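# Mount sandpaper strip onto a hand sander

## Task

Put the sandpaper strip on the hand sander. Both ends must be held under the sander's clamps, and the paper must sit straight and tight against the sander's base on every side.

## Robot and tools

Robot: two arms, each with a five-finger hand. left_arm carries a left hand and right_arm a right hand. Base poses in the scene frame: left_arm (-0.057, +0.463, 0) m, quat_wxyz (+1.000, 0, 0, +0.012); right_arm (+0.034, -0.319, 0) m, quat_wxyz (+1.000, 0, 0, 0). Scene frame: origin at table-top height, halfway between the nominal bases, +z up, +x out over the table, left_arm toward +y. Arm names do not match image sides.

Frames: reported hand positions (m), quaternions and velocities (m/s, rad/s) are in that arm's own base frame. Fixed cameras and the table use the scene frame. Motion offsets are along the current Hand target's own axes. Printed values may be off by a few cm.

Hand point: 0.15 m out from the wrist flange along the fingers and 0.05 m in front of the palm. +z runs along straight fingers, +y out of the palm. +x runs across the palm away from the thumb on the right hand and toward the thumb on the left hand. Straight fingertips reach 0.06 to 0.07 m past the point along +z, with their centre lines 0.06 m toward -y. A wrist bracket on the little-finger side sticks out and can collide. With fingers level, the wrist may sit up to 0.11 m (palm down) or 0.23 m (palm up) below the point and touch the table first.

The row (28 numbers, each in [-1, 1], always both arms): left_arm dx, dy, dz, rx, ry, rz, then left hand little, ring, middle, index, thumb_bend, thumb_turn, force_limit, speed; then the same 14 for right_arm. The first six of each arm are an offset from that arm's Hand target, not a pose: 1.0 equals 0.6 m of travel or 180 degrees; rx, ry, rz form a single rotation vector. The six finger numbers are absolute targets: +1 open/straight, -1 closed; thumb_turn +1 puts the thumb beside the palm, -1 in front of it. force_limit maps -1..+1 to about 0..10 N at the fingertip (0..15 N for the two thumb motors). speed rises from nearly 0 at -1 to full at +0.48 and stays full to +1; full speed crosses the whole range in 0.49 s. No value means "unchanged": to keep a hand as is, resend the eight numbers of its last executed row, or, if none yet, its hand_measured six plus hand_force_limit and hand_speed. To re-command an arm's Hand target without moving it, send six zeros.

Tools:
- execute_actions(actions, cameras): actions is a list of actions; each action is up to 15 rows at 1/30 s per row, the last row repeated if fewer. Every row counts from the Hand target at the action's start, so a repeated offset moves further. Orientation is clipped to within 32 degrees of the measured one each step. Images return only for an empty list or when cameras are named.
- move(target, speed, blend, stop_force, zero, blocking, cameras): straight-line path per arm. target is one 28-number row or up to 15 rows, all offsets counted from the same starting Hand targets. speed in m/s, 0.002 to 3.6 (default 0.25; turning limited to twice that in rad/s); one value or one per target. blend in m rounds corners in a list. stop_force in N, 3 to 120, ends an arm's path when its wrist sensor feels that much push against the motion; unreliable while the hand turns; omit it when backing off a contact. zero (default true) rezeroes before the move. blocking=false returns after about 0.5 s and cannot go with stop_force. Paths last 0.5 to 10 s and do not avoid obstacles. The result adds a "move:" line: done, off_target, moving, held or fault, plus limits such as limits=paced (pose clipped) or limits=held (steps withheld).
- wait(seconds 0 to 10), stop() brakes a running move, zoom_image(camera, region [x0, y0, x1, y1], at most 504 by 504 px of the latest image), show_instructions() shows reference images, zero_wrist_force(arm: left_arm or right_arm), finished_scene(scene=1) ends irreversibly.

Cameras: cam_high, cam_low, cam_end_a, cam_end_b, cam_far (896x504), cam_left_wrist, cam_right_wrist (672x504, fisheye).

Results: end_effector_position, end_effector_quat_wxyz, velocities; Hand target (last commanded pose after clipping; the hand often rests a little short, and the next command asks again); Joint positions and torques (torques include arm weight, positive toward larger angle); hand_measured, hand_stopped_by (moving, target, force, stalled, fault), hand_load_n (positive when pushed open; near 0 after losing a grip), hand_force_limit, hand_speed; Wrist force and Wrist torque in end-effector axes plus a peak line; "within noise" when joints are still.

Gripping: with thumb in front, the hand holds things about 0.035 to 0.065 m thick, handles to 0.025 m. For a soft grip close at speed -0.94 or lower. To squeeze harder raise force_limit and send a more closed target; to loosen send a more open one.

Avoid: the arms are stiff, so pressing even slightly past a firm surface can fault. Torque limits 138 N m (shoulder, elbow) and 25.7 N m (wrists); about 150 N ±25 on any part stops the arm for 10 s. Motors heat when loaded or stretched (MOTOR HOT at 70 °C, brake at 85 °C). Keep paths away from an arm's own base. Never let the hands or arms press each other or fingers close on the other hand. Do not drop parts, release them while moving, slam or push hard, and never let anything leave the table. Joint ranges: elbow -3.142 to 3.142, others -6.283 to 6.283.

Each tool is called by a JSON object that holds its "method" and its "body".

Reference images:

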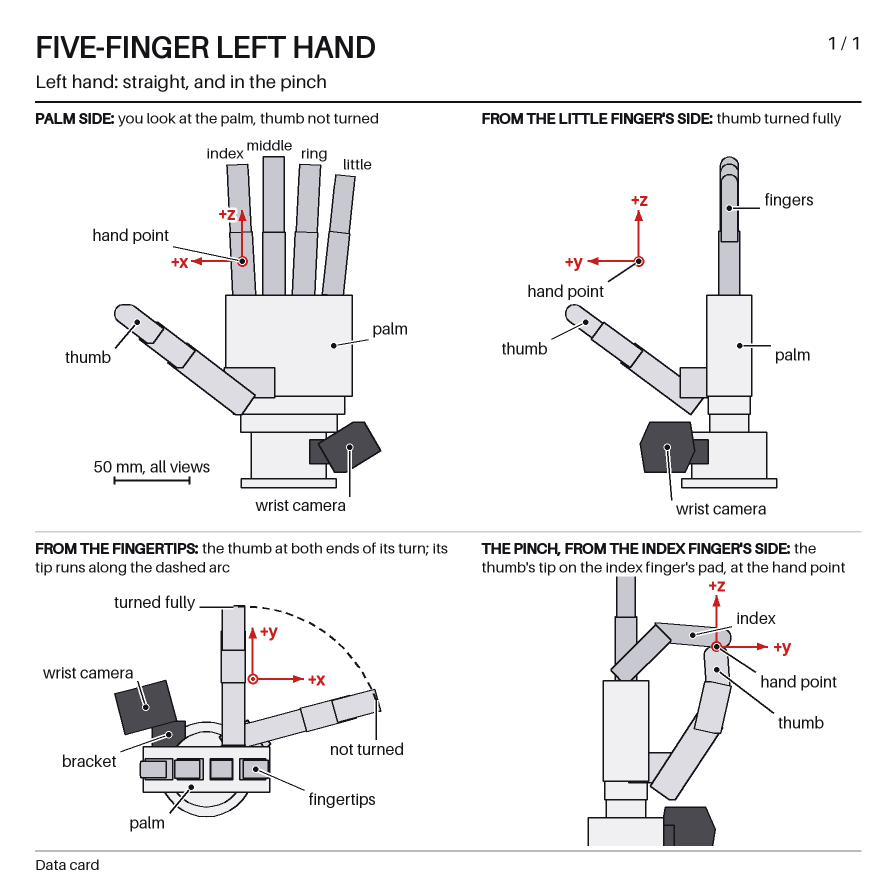

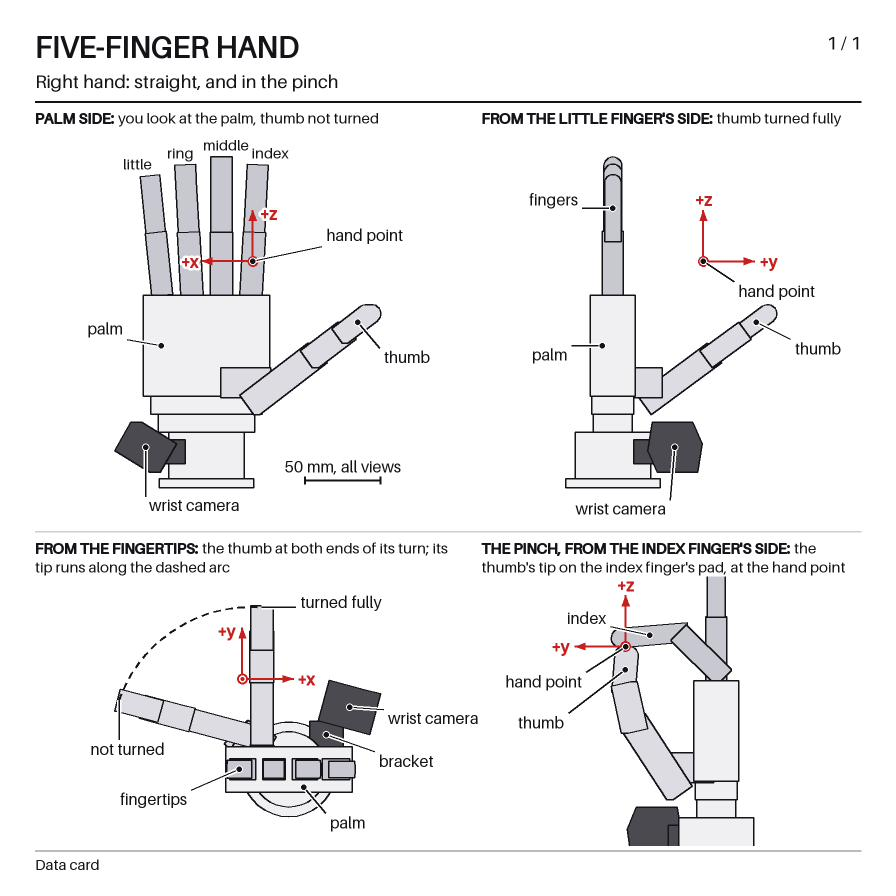

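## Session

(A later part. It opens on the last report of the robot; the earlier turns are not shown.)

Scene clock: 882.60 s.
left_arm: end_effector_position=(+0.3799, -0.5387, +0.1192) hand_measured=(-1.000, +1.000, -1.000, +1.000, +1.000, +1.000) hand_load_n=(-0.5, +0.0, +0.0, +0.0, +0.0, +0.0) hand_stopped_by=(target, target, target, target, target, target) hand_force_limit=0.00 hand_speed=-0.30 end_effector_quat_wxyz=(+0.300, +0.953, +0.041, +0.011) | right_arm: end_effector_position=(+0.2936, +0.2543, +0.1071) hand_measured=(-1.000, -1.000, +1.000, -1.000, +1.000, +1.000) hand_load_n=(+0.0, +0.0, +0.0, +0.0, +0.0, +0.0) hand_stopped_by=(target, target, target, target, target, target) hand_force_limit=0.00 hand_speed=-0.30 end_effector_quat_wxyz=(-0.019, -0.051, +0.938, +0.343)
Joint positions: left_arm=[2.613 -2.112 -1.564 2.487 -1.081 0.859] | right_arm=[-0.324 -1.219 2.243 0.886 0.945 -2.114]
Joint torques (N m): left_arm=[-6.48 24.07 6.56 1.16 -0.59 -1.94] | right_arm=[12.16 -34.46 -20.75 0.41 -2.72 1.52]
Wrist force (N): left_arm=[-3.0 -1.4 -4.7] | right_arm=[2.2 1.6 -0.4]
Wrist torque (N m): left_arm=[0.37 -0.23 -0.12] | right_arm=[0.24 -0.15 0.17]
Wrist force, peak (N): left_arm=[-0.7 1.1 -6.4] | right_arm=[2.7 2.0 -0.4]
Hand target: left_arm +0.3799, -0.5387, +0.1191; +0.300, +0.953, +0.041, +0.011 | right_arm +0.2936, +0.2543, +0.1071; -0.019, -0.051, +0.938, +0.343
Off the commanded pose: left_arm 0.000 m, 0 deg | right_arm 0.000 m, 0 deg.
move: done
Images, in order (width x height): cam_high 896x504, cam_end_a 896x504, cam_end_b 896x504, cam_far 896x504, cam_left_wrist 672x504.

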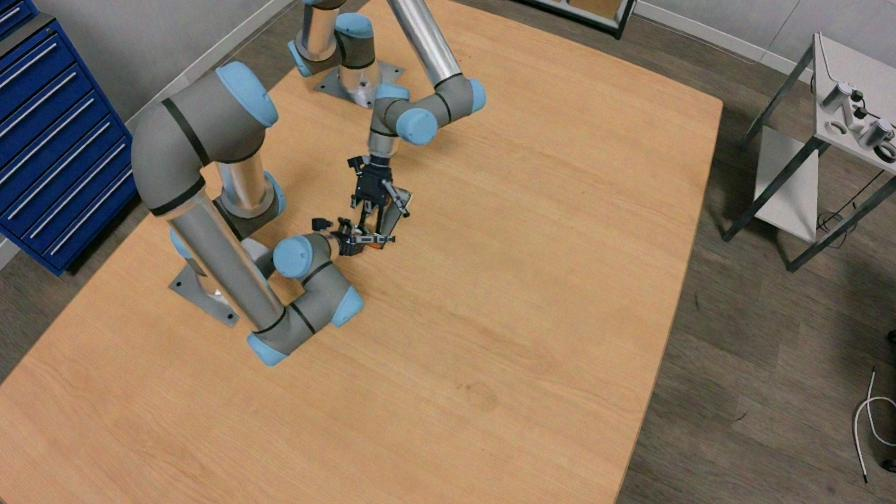

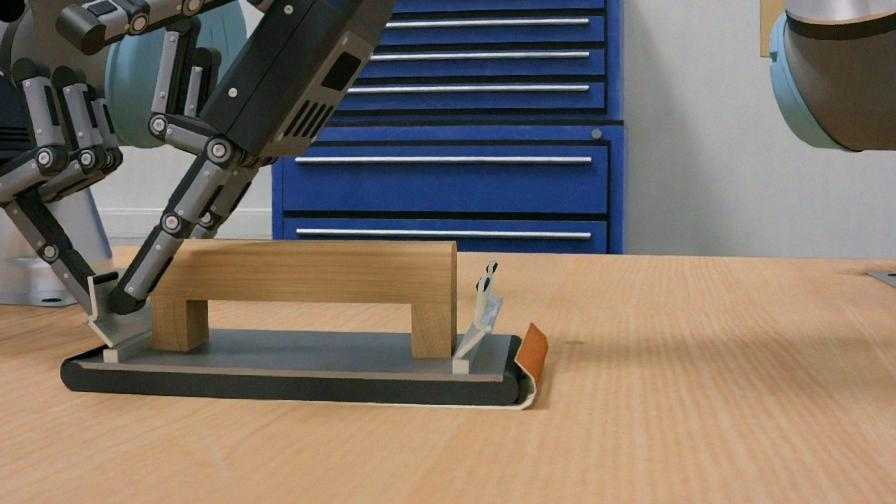

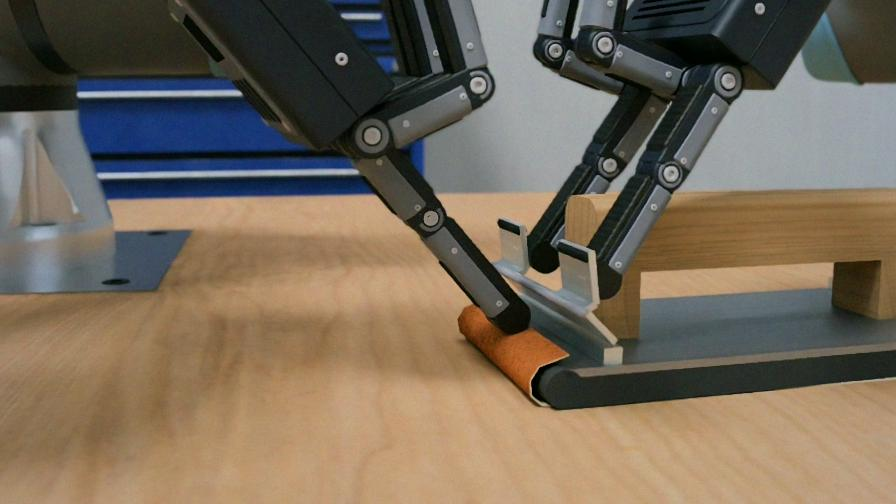

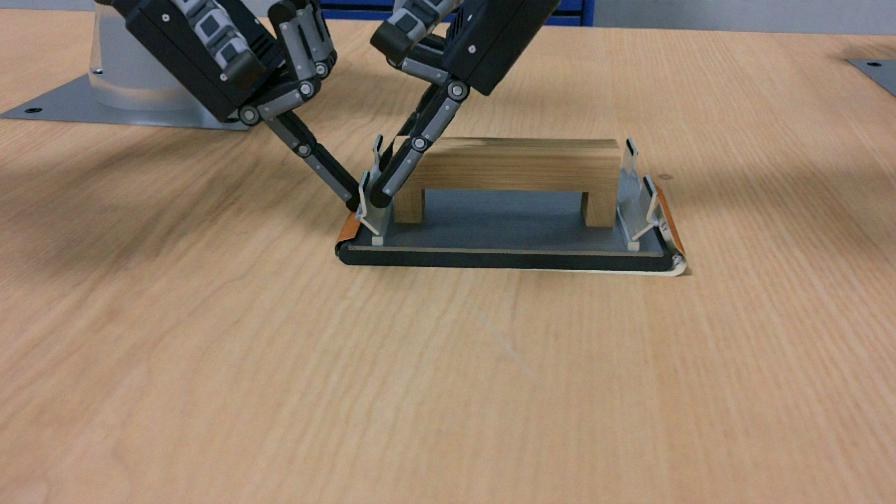

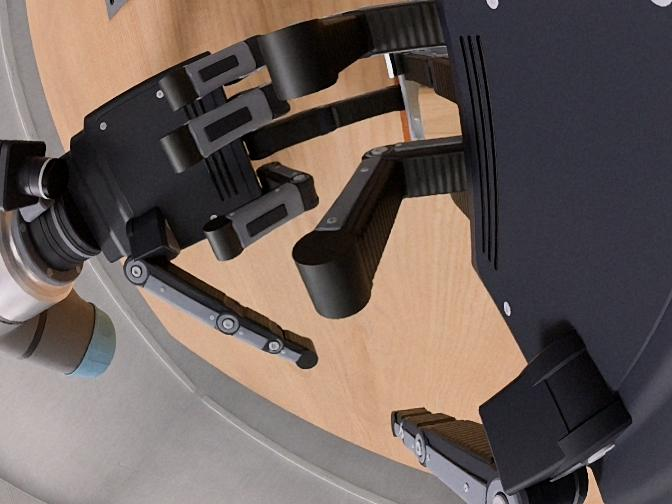

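{"method": "zoom_image", "body": {"camera": "cam_far", "region": [540, 120, 720, 300]}}

{"method": "zoom_image", "body": {"camera": "cam_end_a", "region": [250, 240, 570, 430]}}

{"method": "zoom_image", "body": {"camera": "cam_left_wrist", "region": [300, 0, 500, 180]}}

Scaled by 2.800 from the camera's 896x504 image, which has a finer 1280x720 frame.

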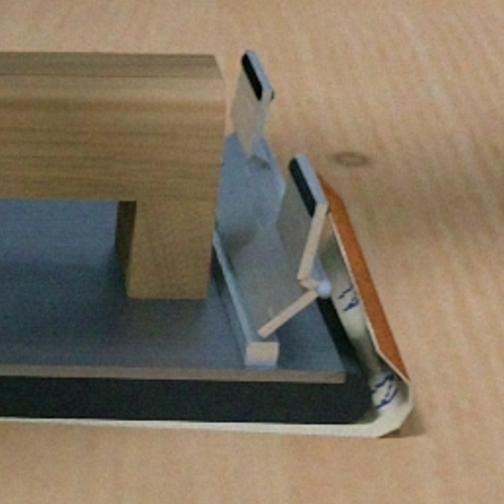

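Scaled by 1.575 from the camera's 896x504 image, which has a finer 1280x720 frame.

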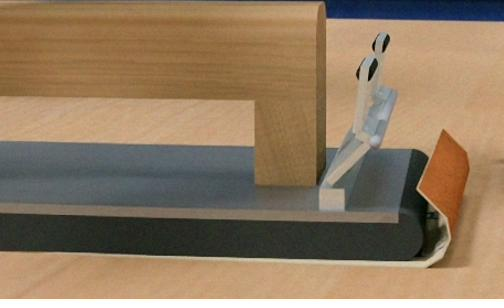

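Scaled by 2.520 from the camera's 672x504 image, which has a finer 960x720 frame.

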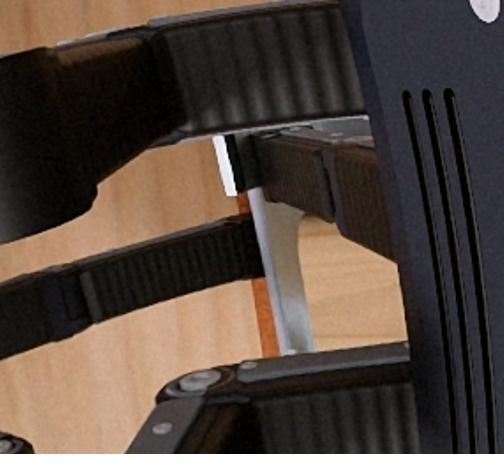

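{"method": "move", "body": {"target": [[-0.0033, 0.0165, -0.038, 0, 0, 0, -1, 1, -1, 1, 1, 1, 0, -0.3, 0, 0, 0, 0, 0, 0, -1, -1, 1, -1, 1, 1, 0, -0.3]], "speed": 0.03, "cameras": ["cam_far", "cam_end_b", "cam_high", "cam_end_a"]}}

{"method": "zoom_image", "body": {"camera": "cam_far", "region": [310, 100, 710, 300]}}

{"method": "zoom_image", "body": {"camera": "cam_end_b", "region": [400, 150, 680, 430]}}

{"method": "zoom_image", "body": {"camera": "cam_end_a", "region": [250, 240, 570, 430]}}

Scene clock: 923.83 s.
left_arm: end_effector_position=(+0.3776, -0.5340, +0.1433) hand_measured=(-1.000, +1.000, -1.000, +1.000, +1.000, +1.000) hand_load_n=(+0.0, +0.0, +0.0, +0.0, +0.0, +0.0) hand_stopped_by=(target, target, target, target, target, target) hand_force_limit=0.00 hand_speed=-0.30 end_effector_quat_wxyz=(+0.300, +0.953, +0.041, +0.011) | right_arm: end_effector_position=(+0.2936, +0.2543, +0.1071) hand_measured=(-1.000, -1.000, +1.000, -1.000, +1.000, +1.000) hand_load_n=(+0.0, +0.5, +0.0, +0.0, +0.0, +0.0) hand_stopped_by=(target, target, target, target, target, target) hand_force_limit=0.00 hand_speed=-0.30 end_effector_quat_wxyz=(-0.019, -0.051, +0.938, +0.343)
Joint positions: left_arm=[2.619 -2.074 -1.556 2.438 -1.079 0.866] | right_arm=[-0.324 -1.219 2.243 0.886 0.945 -2.114]
Joint torques (N m): left_arm=[8.54 40.66 24.34 -3.59 1.76 1.23] | right_arm=[12.75 -34.31 -19.57 0.43 -2.87 1.35]
Wrist force (N): left_arm=[-0.3 -0.5 1.0] | right_arm=[2.5 2.0 -0.4]
Wrist torque (N m): left_arm=[-0.07 0.12 -0.11] | right_arm=[0.29 -0.18 0.19]
Wrist force, peak (N): left_arm=[-3.4 -2.1 -5.2] | right_arm=[2.6 2.2 -0.4]
Hand target: left_arm +0.3776, -0.5339, +0.1434; +0.300, +0.953, +0.041, +0.011 | right_arm +0.2936, +0.2543, +0.1071; -0.019, -0.051, +0.938, +0.343
Off the commanded pose: left_arm 0.000 m, 0 deg | right_arm 0.000 m, 0 deg.
move: done
Images, in order (width x height): cam_high 896x504, cam_end_a 896x504, cam_end_b 896x504, cam_far 896x504.

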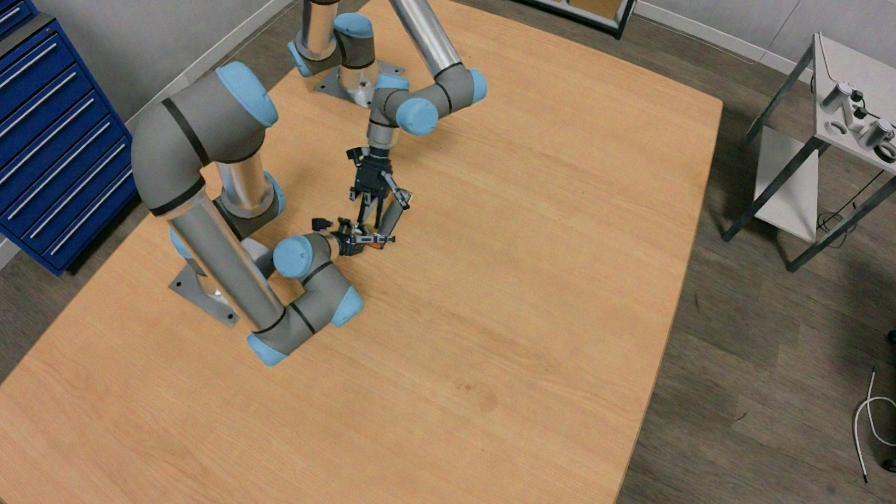

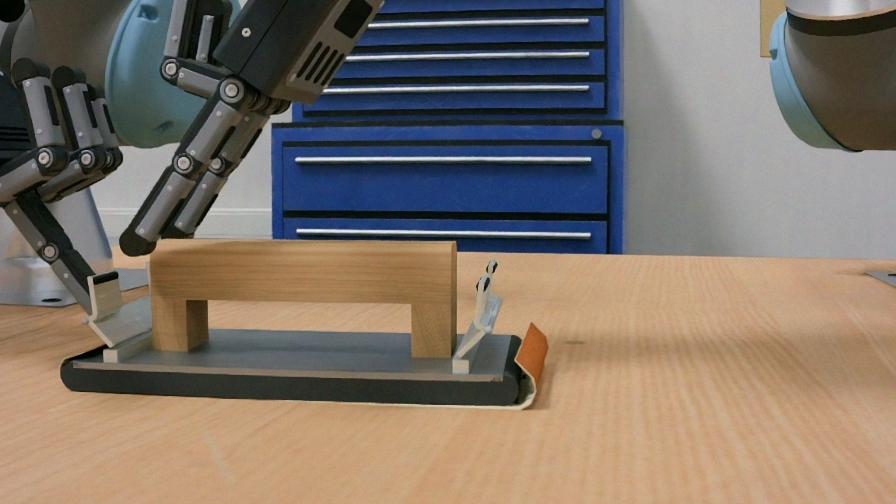

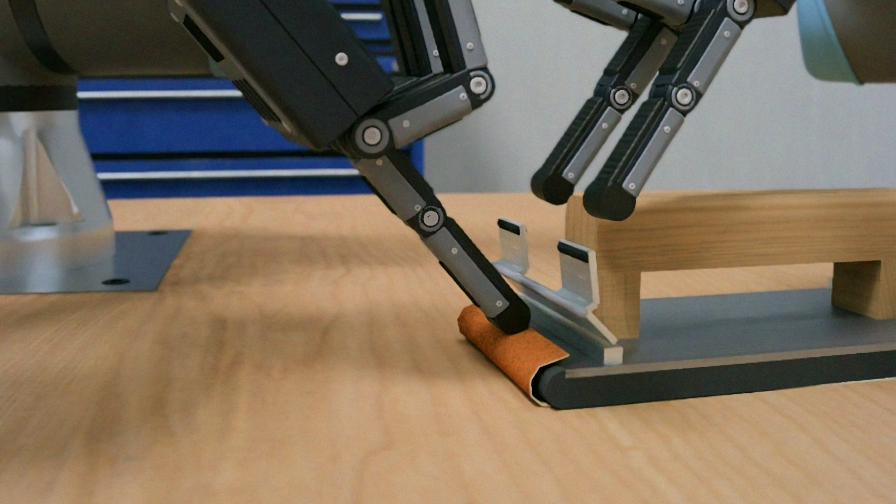

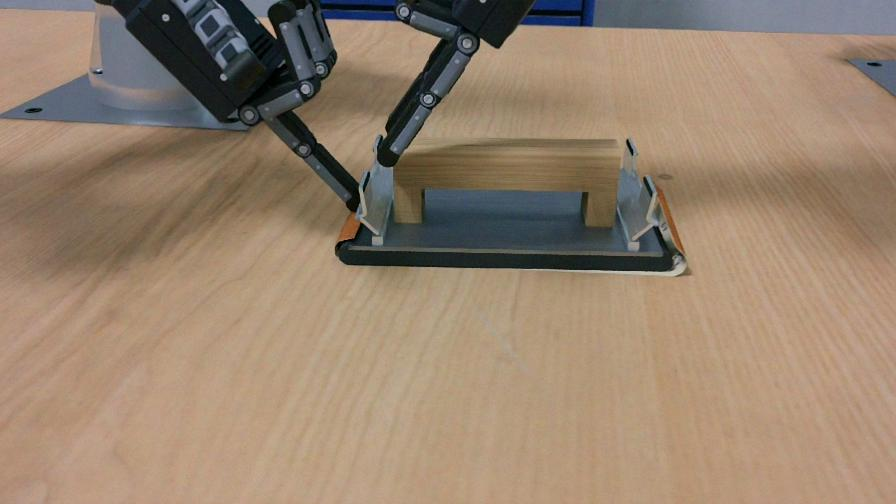

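Scaled by 1.260 from the camera's 896x504 image, which has a finer 1280x720 frame.

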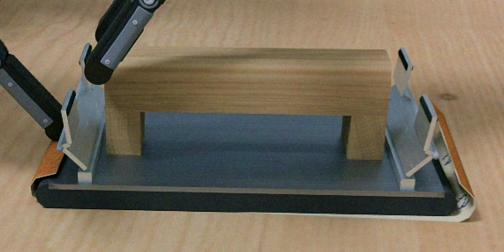

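Scaled by 1.800 from the camera's 896x504 image, which has a finer 1280x720 frame.

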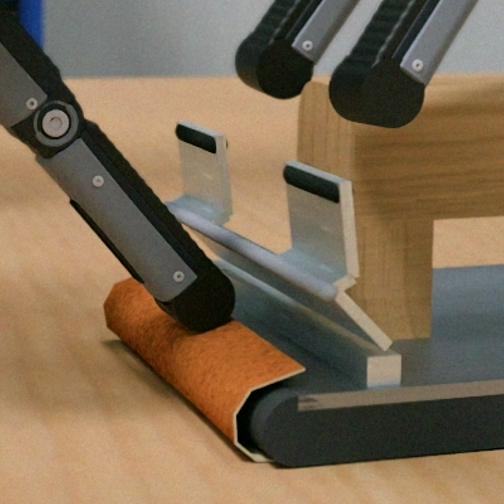

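Scaled by 1.575 from the camera's 896x504 image, which has a finer 1280x720 frame.

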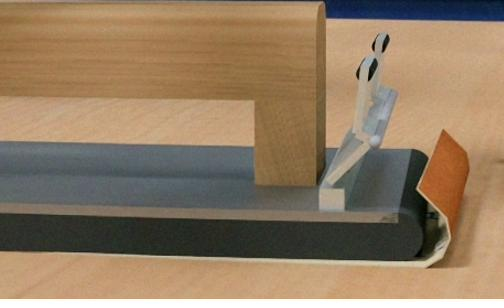

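{"method": "move", "body": {"target": [[0, 0.012, -0.0172, 0, 0, 0, -1, 1, -1, 1, 1, 1, 0, -0.3, 0, 0, 0, 0, 0, 0, -1, -1, 1, -1, 1, 1, 0, -0.3], [-0.004, -0.1374, -0.122, 0, 0, 0, -1, 1, -1, 1, 1, 1, 0, -0.3, 0, 0, 0, 0, 0, 0, -1, -1, 1, -1, 1, 1, 0, -0.3]], "speed": 0.06, "blend": 0.005, "cameras": ["cam_far", "cam_end_b", "cam_high", "cam_end_a", "cam_left_wrist"]}}

{"method": "zoom_image", "body": {"camera": "cam_left_wrist", "region": [250, 0, 500, 200]}}

{"method": "zoom_image", "body": {"camera": "cam_high", "region": [320, 160, 440, 260]}}

Scene clock: 946.27 s.
left_arm: end_effector_position=(+0.3659, -0.4252, +0.1561) hand_measured=(-1.000, +1.000, -1.000, +1.000, +1.000, +1.000) hand_load_n=(+0.0, +0.0, +0.0, +0.0, +0.0, +0.0) hand_stopped_by=(target, target, target, target, target, target) hand_force_limit=0.00 hand_speed=-0.30 end_effector_quat_wxyz=(+0.300, +0.953, +0.041, +0.011) | right_arm: end_effector_position=(+0.2936, +0.2543, +0.1071) hand_measured=(-1.000, -1.000, +1.000, -1.000, +1.000, +1.000) hand_load_n=(+0.0, +0.0, +0.0, +0.0, +0.0, +0.0) hand_stopped_by=(target, target, target, target, target, target) hand_force_limit=0.00 hand_speed=-0.30 end_effector_quat_wxyz=(-0.019, -0.051, +0.938, +0.343)
Joint positions: left_arm=[2.848 -1.908 -1.806 2.393 -1.008 1.118] | right_arm=[-0.324 -1.219 2.243 0.886 0.945 -2.114]
Joint torques (N m): left_arm=[10.2 33.53 4.67 -3.71 1.73 1.28] | right_arm=[11.94 -33.71 -19.83 0.48 -2.73 1.43]
Wrist force (N): left_arm=[-0.6 -0.6 1.0] | right_arm=[2.8 1.7 -0.3]
Wrist torque (N m): left_arm=[-0.10 0.16 -0.14] | right_arm=[0.24 -0.25 0.20]
Wrist force, peak (N): left_arm=[-0.3 -0.6 1.2] | right_arm=[2.9 1.8 -0.5]
Hand target: left_arm +0.3659, -0.4250, +0.1561; +0.300, +0.953, +0.041, +0.011 | right_arm +0.2936, +0.2543, +0.1071; -0.019, -0.051, +0.938, +0.343
Off the commanded pose: left_arm 0.000 m, 0 deg | right_arm 0.000 m, 0 deg.
move: done
Images, in order (width x height): cam_high 896x504, cam_end_a 896x504, cam_end_b 896x504, cam_far 896x504, cam_left_wrist 672x504.

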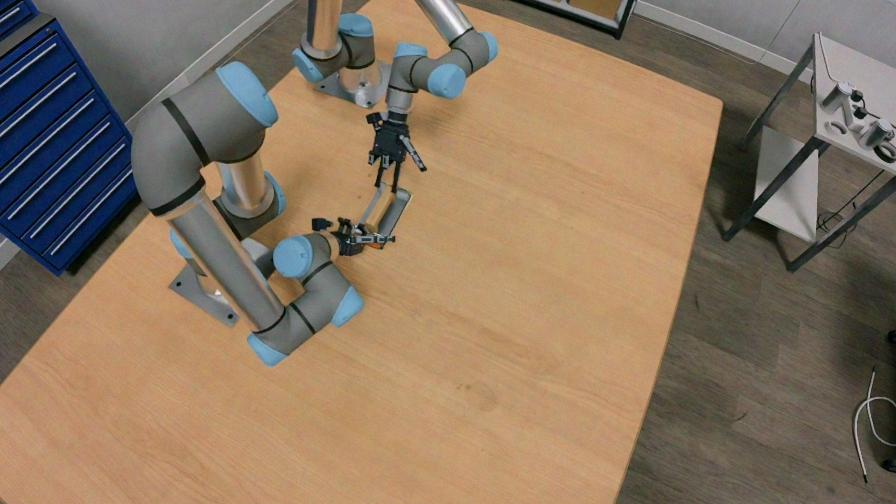

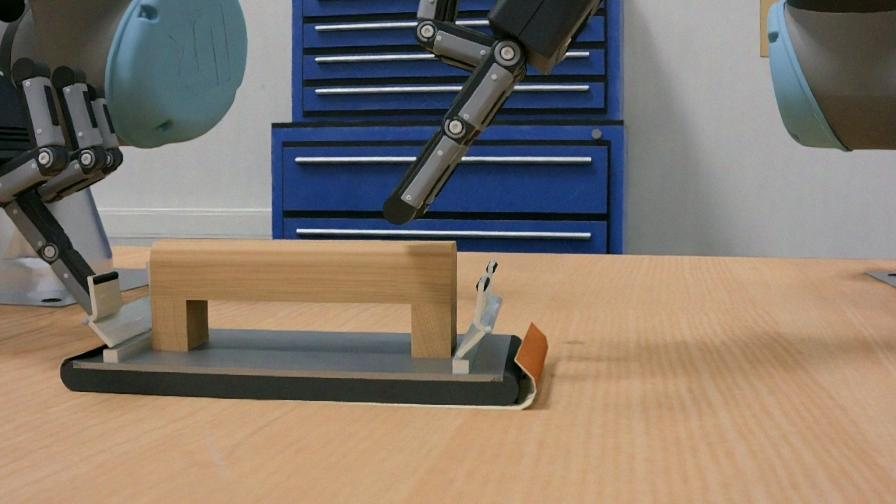

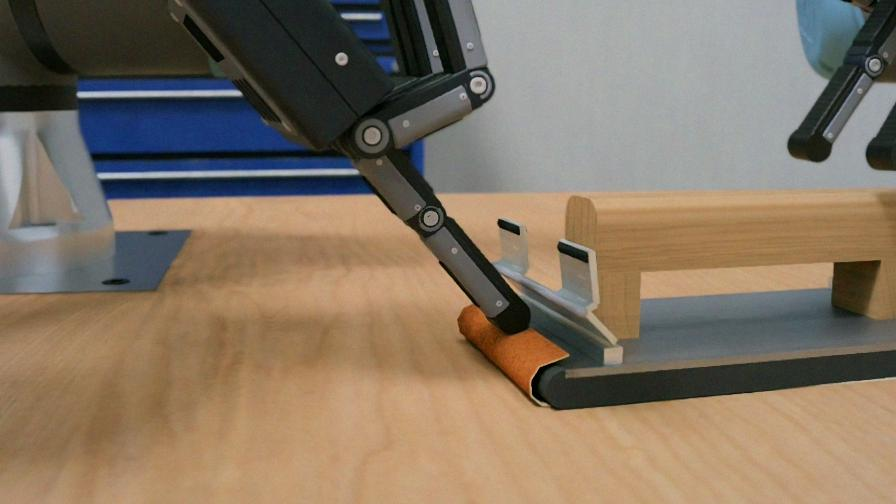

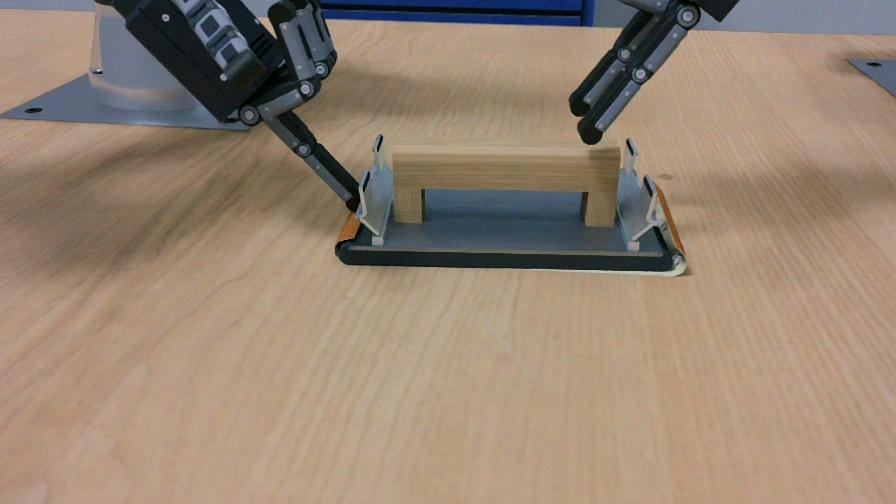

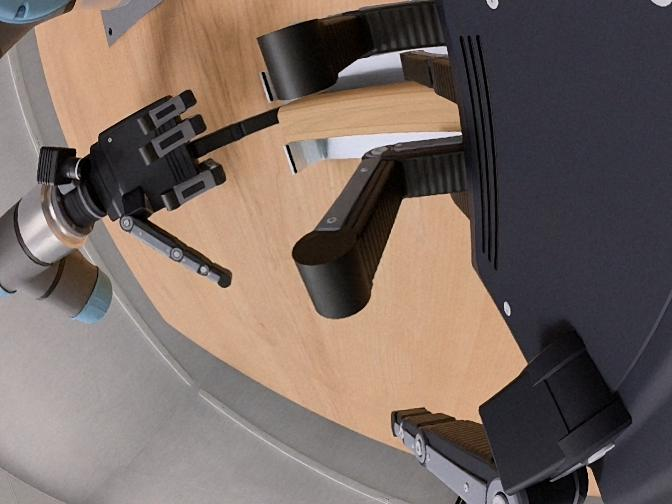

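Scaled by 2.016 from the camera's 672x504 image, which has a finer 960x720 frame.

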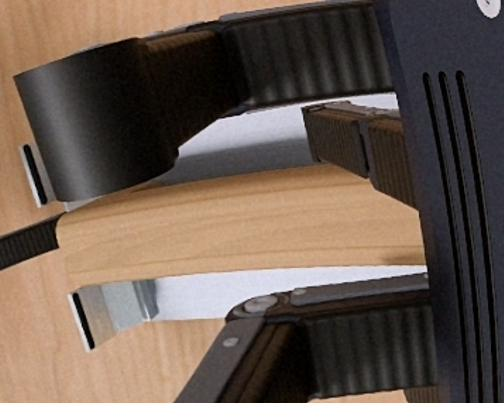

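Scaled by 4.200 from the camera's 896x504 image, which has a finer 1280x720 frame.

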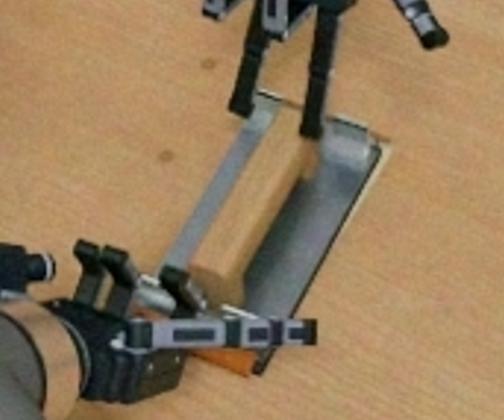

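{"method": "move", "body": {"target": [[-0.085, 0, 0, 0, 0, 0, -1, 1, -1, 1, 1, 1, 0, -0.3, 0, 0, 0, 0, 0, 0, -1, -1, 1, -1, 1, 1, 0, -0.3], [-0.085, -0.0287, 0.041, 0, 0, 0, -1, 1, -1, 1, 1, 1, 0, -0.3, 0, 0, 0, 0, 0, 0, -1, -1, 1, -1, 1, 1, 0, -0.3]], "speed": 0.06, "cameras": ["cam_far", "cam_high", "cam_left_wrist"]}}

{"method": "zoom_image", "body": {"camera": "cam_left_wrist", "region": [250, 0, 500, 200]}}

{"method": "zoom_image", "body": {"camera": "cam_high", "region": [320, 160, 440, 260]}}

Scene clock: 978.80 s.
left_arm: end_effector_position=(+0.3150, -0.4294, +0.1264) hand_measured=(-1.000, +1.000, -1.000, +1.000, +1.000, +1.000) hand_load_n=(+0.0, +0.0, +0.0, +0.0, +0.0, +0.0) hand_stopped_by=(target, target, target, target, target, target) hand_force_limit=0.00 hand_speed=-0.30 end_effector_quat_wxyz=(+0.300, +0.953, +0.041, +0.011) | right_arm: end_effector_position=(+0.2936, +0.2543, +0.1071) hand_measured=(-1.000, -1.000, +1.000, -1.000, +1.000, +1.000) hand_load_n=(+0.0, +0.0, +0.0, +0.0, +0.0, +0.0) hand_stopped_by=(target, target, target, target, target, target) hand_force_limit=0.00 hand_speed=-0.30 end_effector_quat_wxyz=(-0.019, -0.051, +0.938, +0.343)
Joint positions: left_arm=[2.792 -1.865 -1.949 2.528 -1.023 1.054] | right_arm=[-0.324 -1.219 2.243 0.886 0.945 -2.114]
Joint torques (N m): left_arm=[-6.51 15.43 3.9 -0.36 0.26 -1.81] | right_arm=[12.92 -33.48 -20.33 0.58 -2.68 1.24]
Wrist force (N): left_arm=[-0.2 -0.5 0.9] | right_arm=[2.5 1.5 -0.2]
Wrist torque (N m): left_arm=[-0.07 0.11 -0.01] | right_arm=[0.20 -0.21 0.18]
Wrist force, peak (N): left_arm=[-0.4 -0.7 1.3] | right_arm=[2.7 2.0 -0.3]
Hand target: left_arm +0.3150, -0.4294, +0.1262; +0.300, +0.953, +0.041, +0.011 | right_arm +0.2936, +0.2543, +0.1071; -0.019, -0.051, +0.938, +0.343
Off the commanded pose: left_arm 0.000 m, 0 deg | right_arm 0.000 m, 0 deg.
move: done
Images, in order (width x height): cam_high 896x504, cam_far 896x504, cam_left_wrist 672x504.

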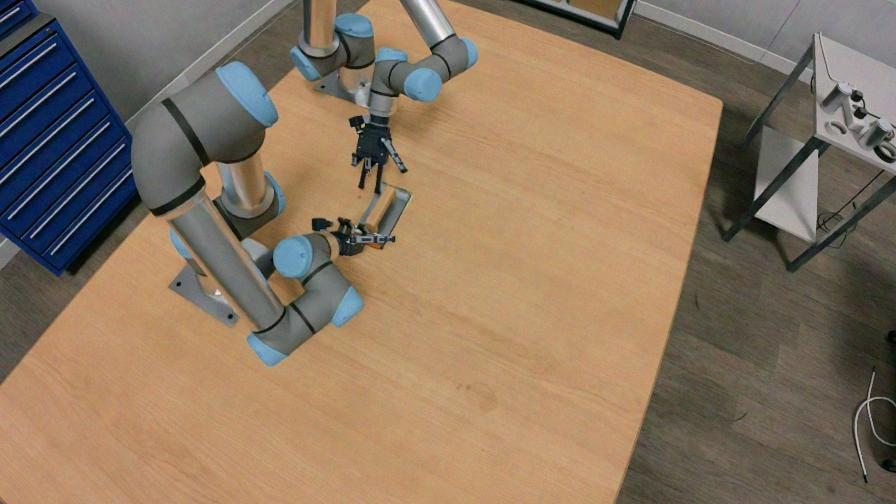

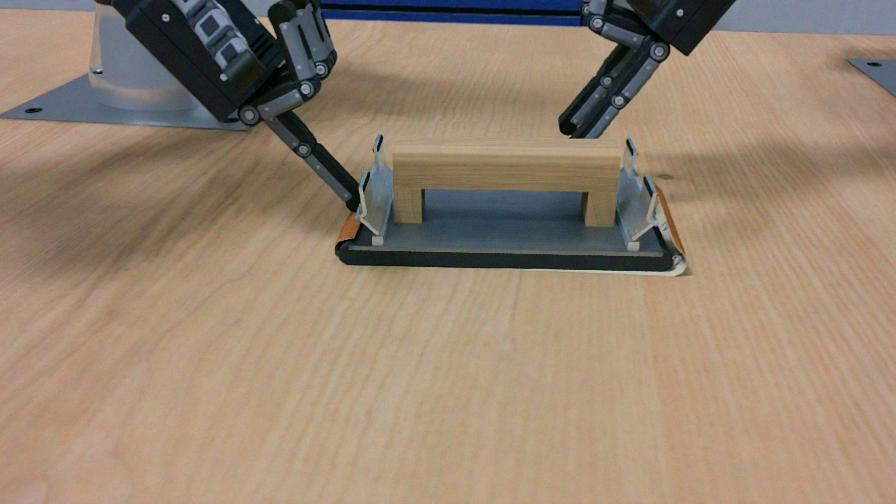

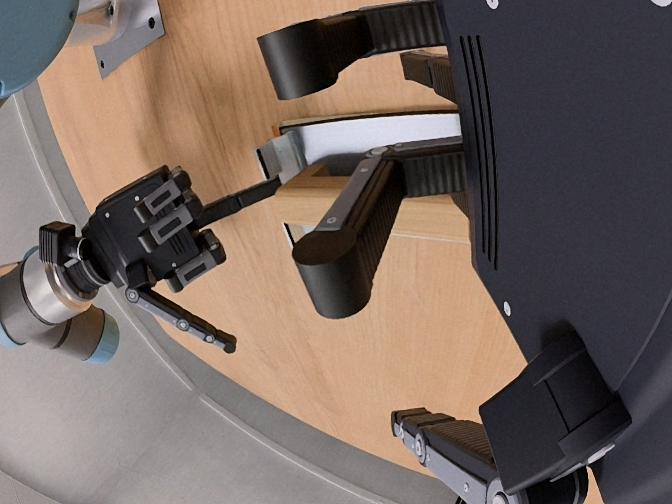

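Scaled by 2.016 from the camera's 672x504 image, which has a finer 960x720 frame.

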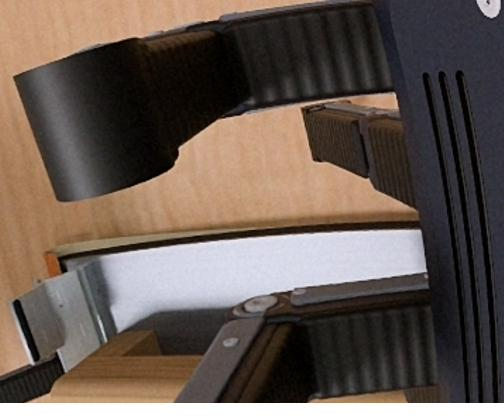

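Scaled by 4.200 from the camera's 896x504 image, which has a finer 1280x720 frame.

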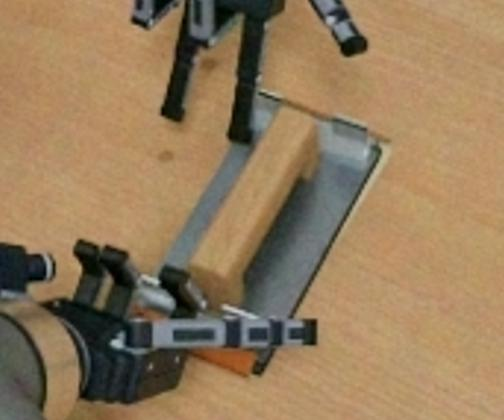

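{"method": "zoom_image", "body": {"camera": "cam_high", "region": [365, 180, 425, 230]}}

{"method": "zoom_image", "body": {"camera": "cam_far", "region": [600, 200, 700, 290]}}

{"method": "zoom_image", "body": {"camera": "cam_left_wrist", "region": [250, 90, 370, 190]}}

Scaled by 8.400 from the camera's 896x504 image, which has a finer 1280x720 frame.

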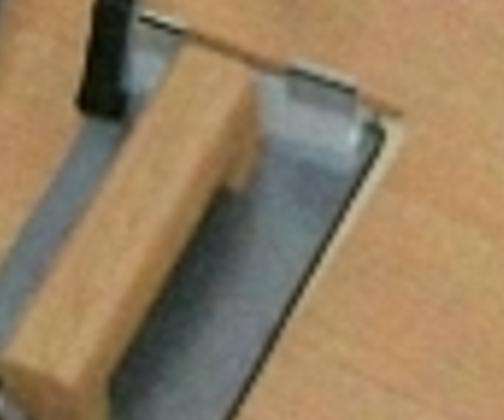

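Scaled by 5.040 from the camera's 896x504 image, which has a finer 1280x720 frame.

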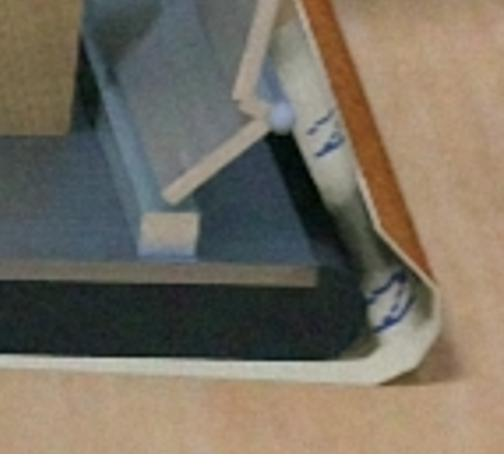

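Scaled by 4.200 from the camera's 672x504 image, which has a finer 960x720 frame.

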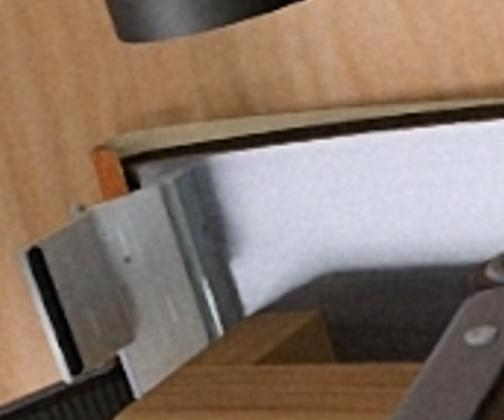

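{"method": "move", "body": {"target": [[0.0133, 0, 0, 0, 0, 0, -1, 1, -1, 1, 1, 1, 0, -0.3, 0, 0, 0, 0, 0, 0, -1, -1, 1, -1, 1, 1, 0, -0.3]], "speed": 0.02, "stop_force": 5, "cameras": ["cam_far", "cam_high", "cam_left_wrist"]}}

{"method": "zoom_image", "body": {"camera": "cam_high", "region": [345, 180, 425, 255]}}

{"method": "zoom_image", "body": {"camera": "cam_far", "region": [600, 200, 700, 290]}}

{"method": "zoom_image", "body": {"camera": "cam_left_wrist", "region": [250, 90, 370, 190]}}

Scene clock: 1005.40 s.
left_arm: end_effector_position=(+0.3229, -0.4287, +0.1262) hand_measured=(-1.000, +1.000, -1.000, +1.000, +1.000, +1.000) hand_load_n=(+0.0, +0.0, +0.0, +0.0, +0.0, +0.0) hand_stopped_by=(target, target, target, target, target, target) hand_force_limit=0.00 hand_speed=-0.30 end_effector_quat_wxyz=(+0.300, +0.953, +0.041, +0.011) | right_arm: end_effector_position=(+0.2936, +0.2543, +0.1071) hand_measured=(-1.000, -1.000, +1.000, -1.000, +1.000, +1.000) hand_load_n=(+0.0, +0.0, +0.0, +0.0, +0.0, +0.5) hand_stopped_by=(target, target, target, target, target, target) hand_force_limit=0.00 hand_speed=-0.30 end_effector_quat_wxyz=(-0.019, -0.051, +0.938, +0.343)
Joint positions: left_arm=[2.801 -1.878 -1.933 2.519 -1.02 1.065] | right_arm=[-0.324 -1.219 2.243 0.886 0.945 -2.114]
Joint torques (N m): left_arm=[8.99 16.29 22.5 -3.82 1.83 1.42] | right_arm=[12.13 -33.44 -20.3 0.6 -2.67 1.27]
Wrist force (N): left_arm=[-0.4 -0.6 0.8] | right_arm=[2.5 1.7 -0.5]
Wrist torque (N m): left_arm=[-0.07 0.13 -0.13] | right_arm=[0.26 -0.18 0.18]
Wrist force, peak (N): left_arm=[-0.4 -0.5 1.1] | right_arm=[2.9 1.8 -0.6]
Hand target: left_arm +0.3229, -0.4287, +0.1262; +0.300, +0.953, +0.041, +0.011 | right_arm +0.2936, +0.2543, +0.1071; -0.019, -0.051, +0.938, +0.343
Off the commanded pose: left_arm 0.000 m, 0 deg | right_arm 0.000 m, 0 deg.
move: done
Images, in order (width x height): cam_high 896x504, cam_far 896x504, cam_left_wrist 672x504.

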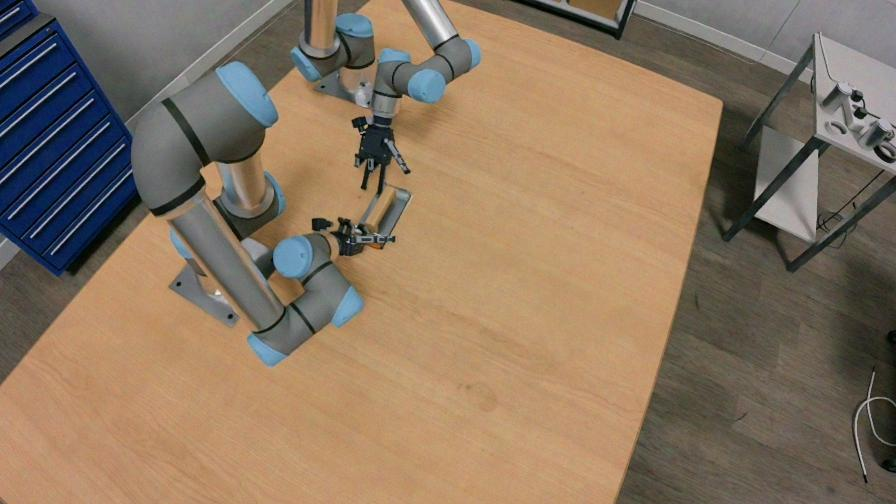

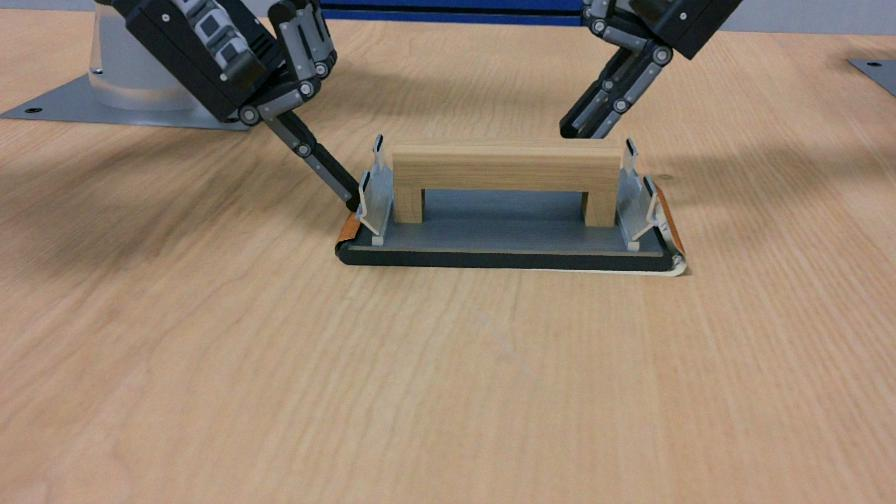

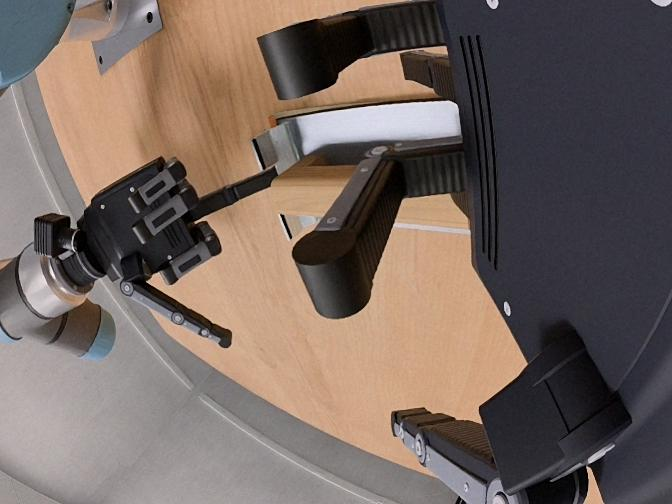

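Scaled by 6.300 from the camera's 896x504 image, which has a finer 1280x720 frame.

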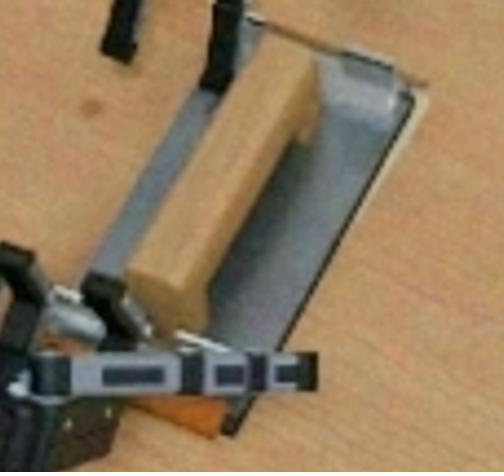

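Scaled by 5.040 from the camera's 896x504 image, which has a finer 1280x720 frame.

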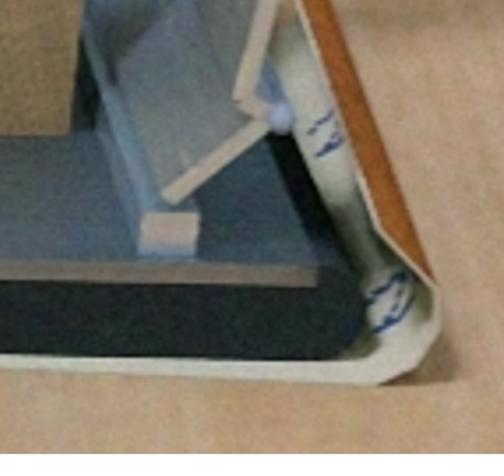

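Scaled by 4.200 from the camera's 672x504 image, which has a finer 960x720 frame.

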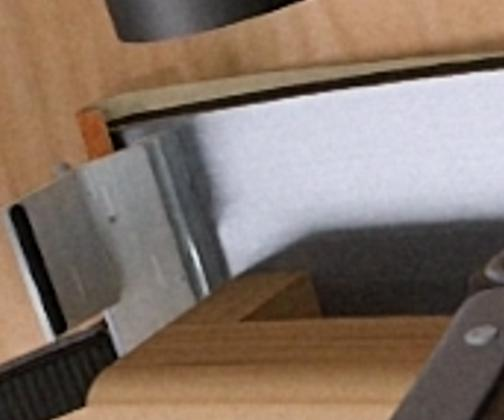

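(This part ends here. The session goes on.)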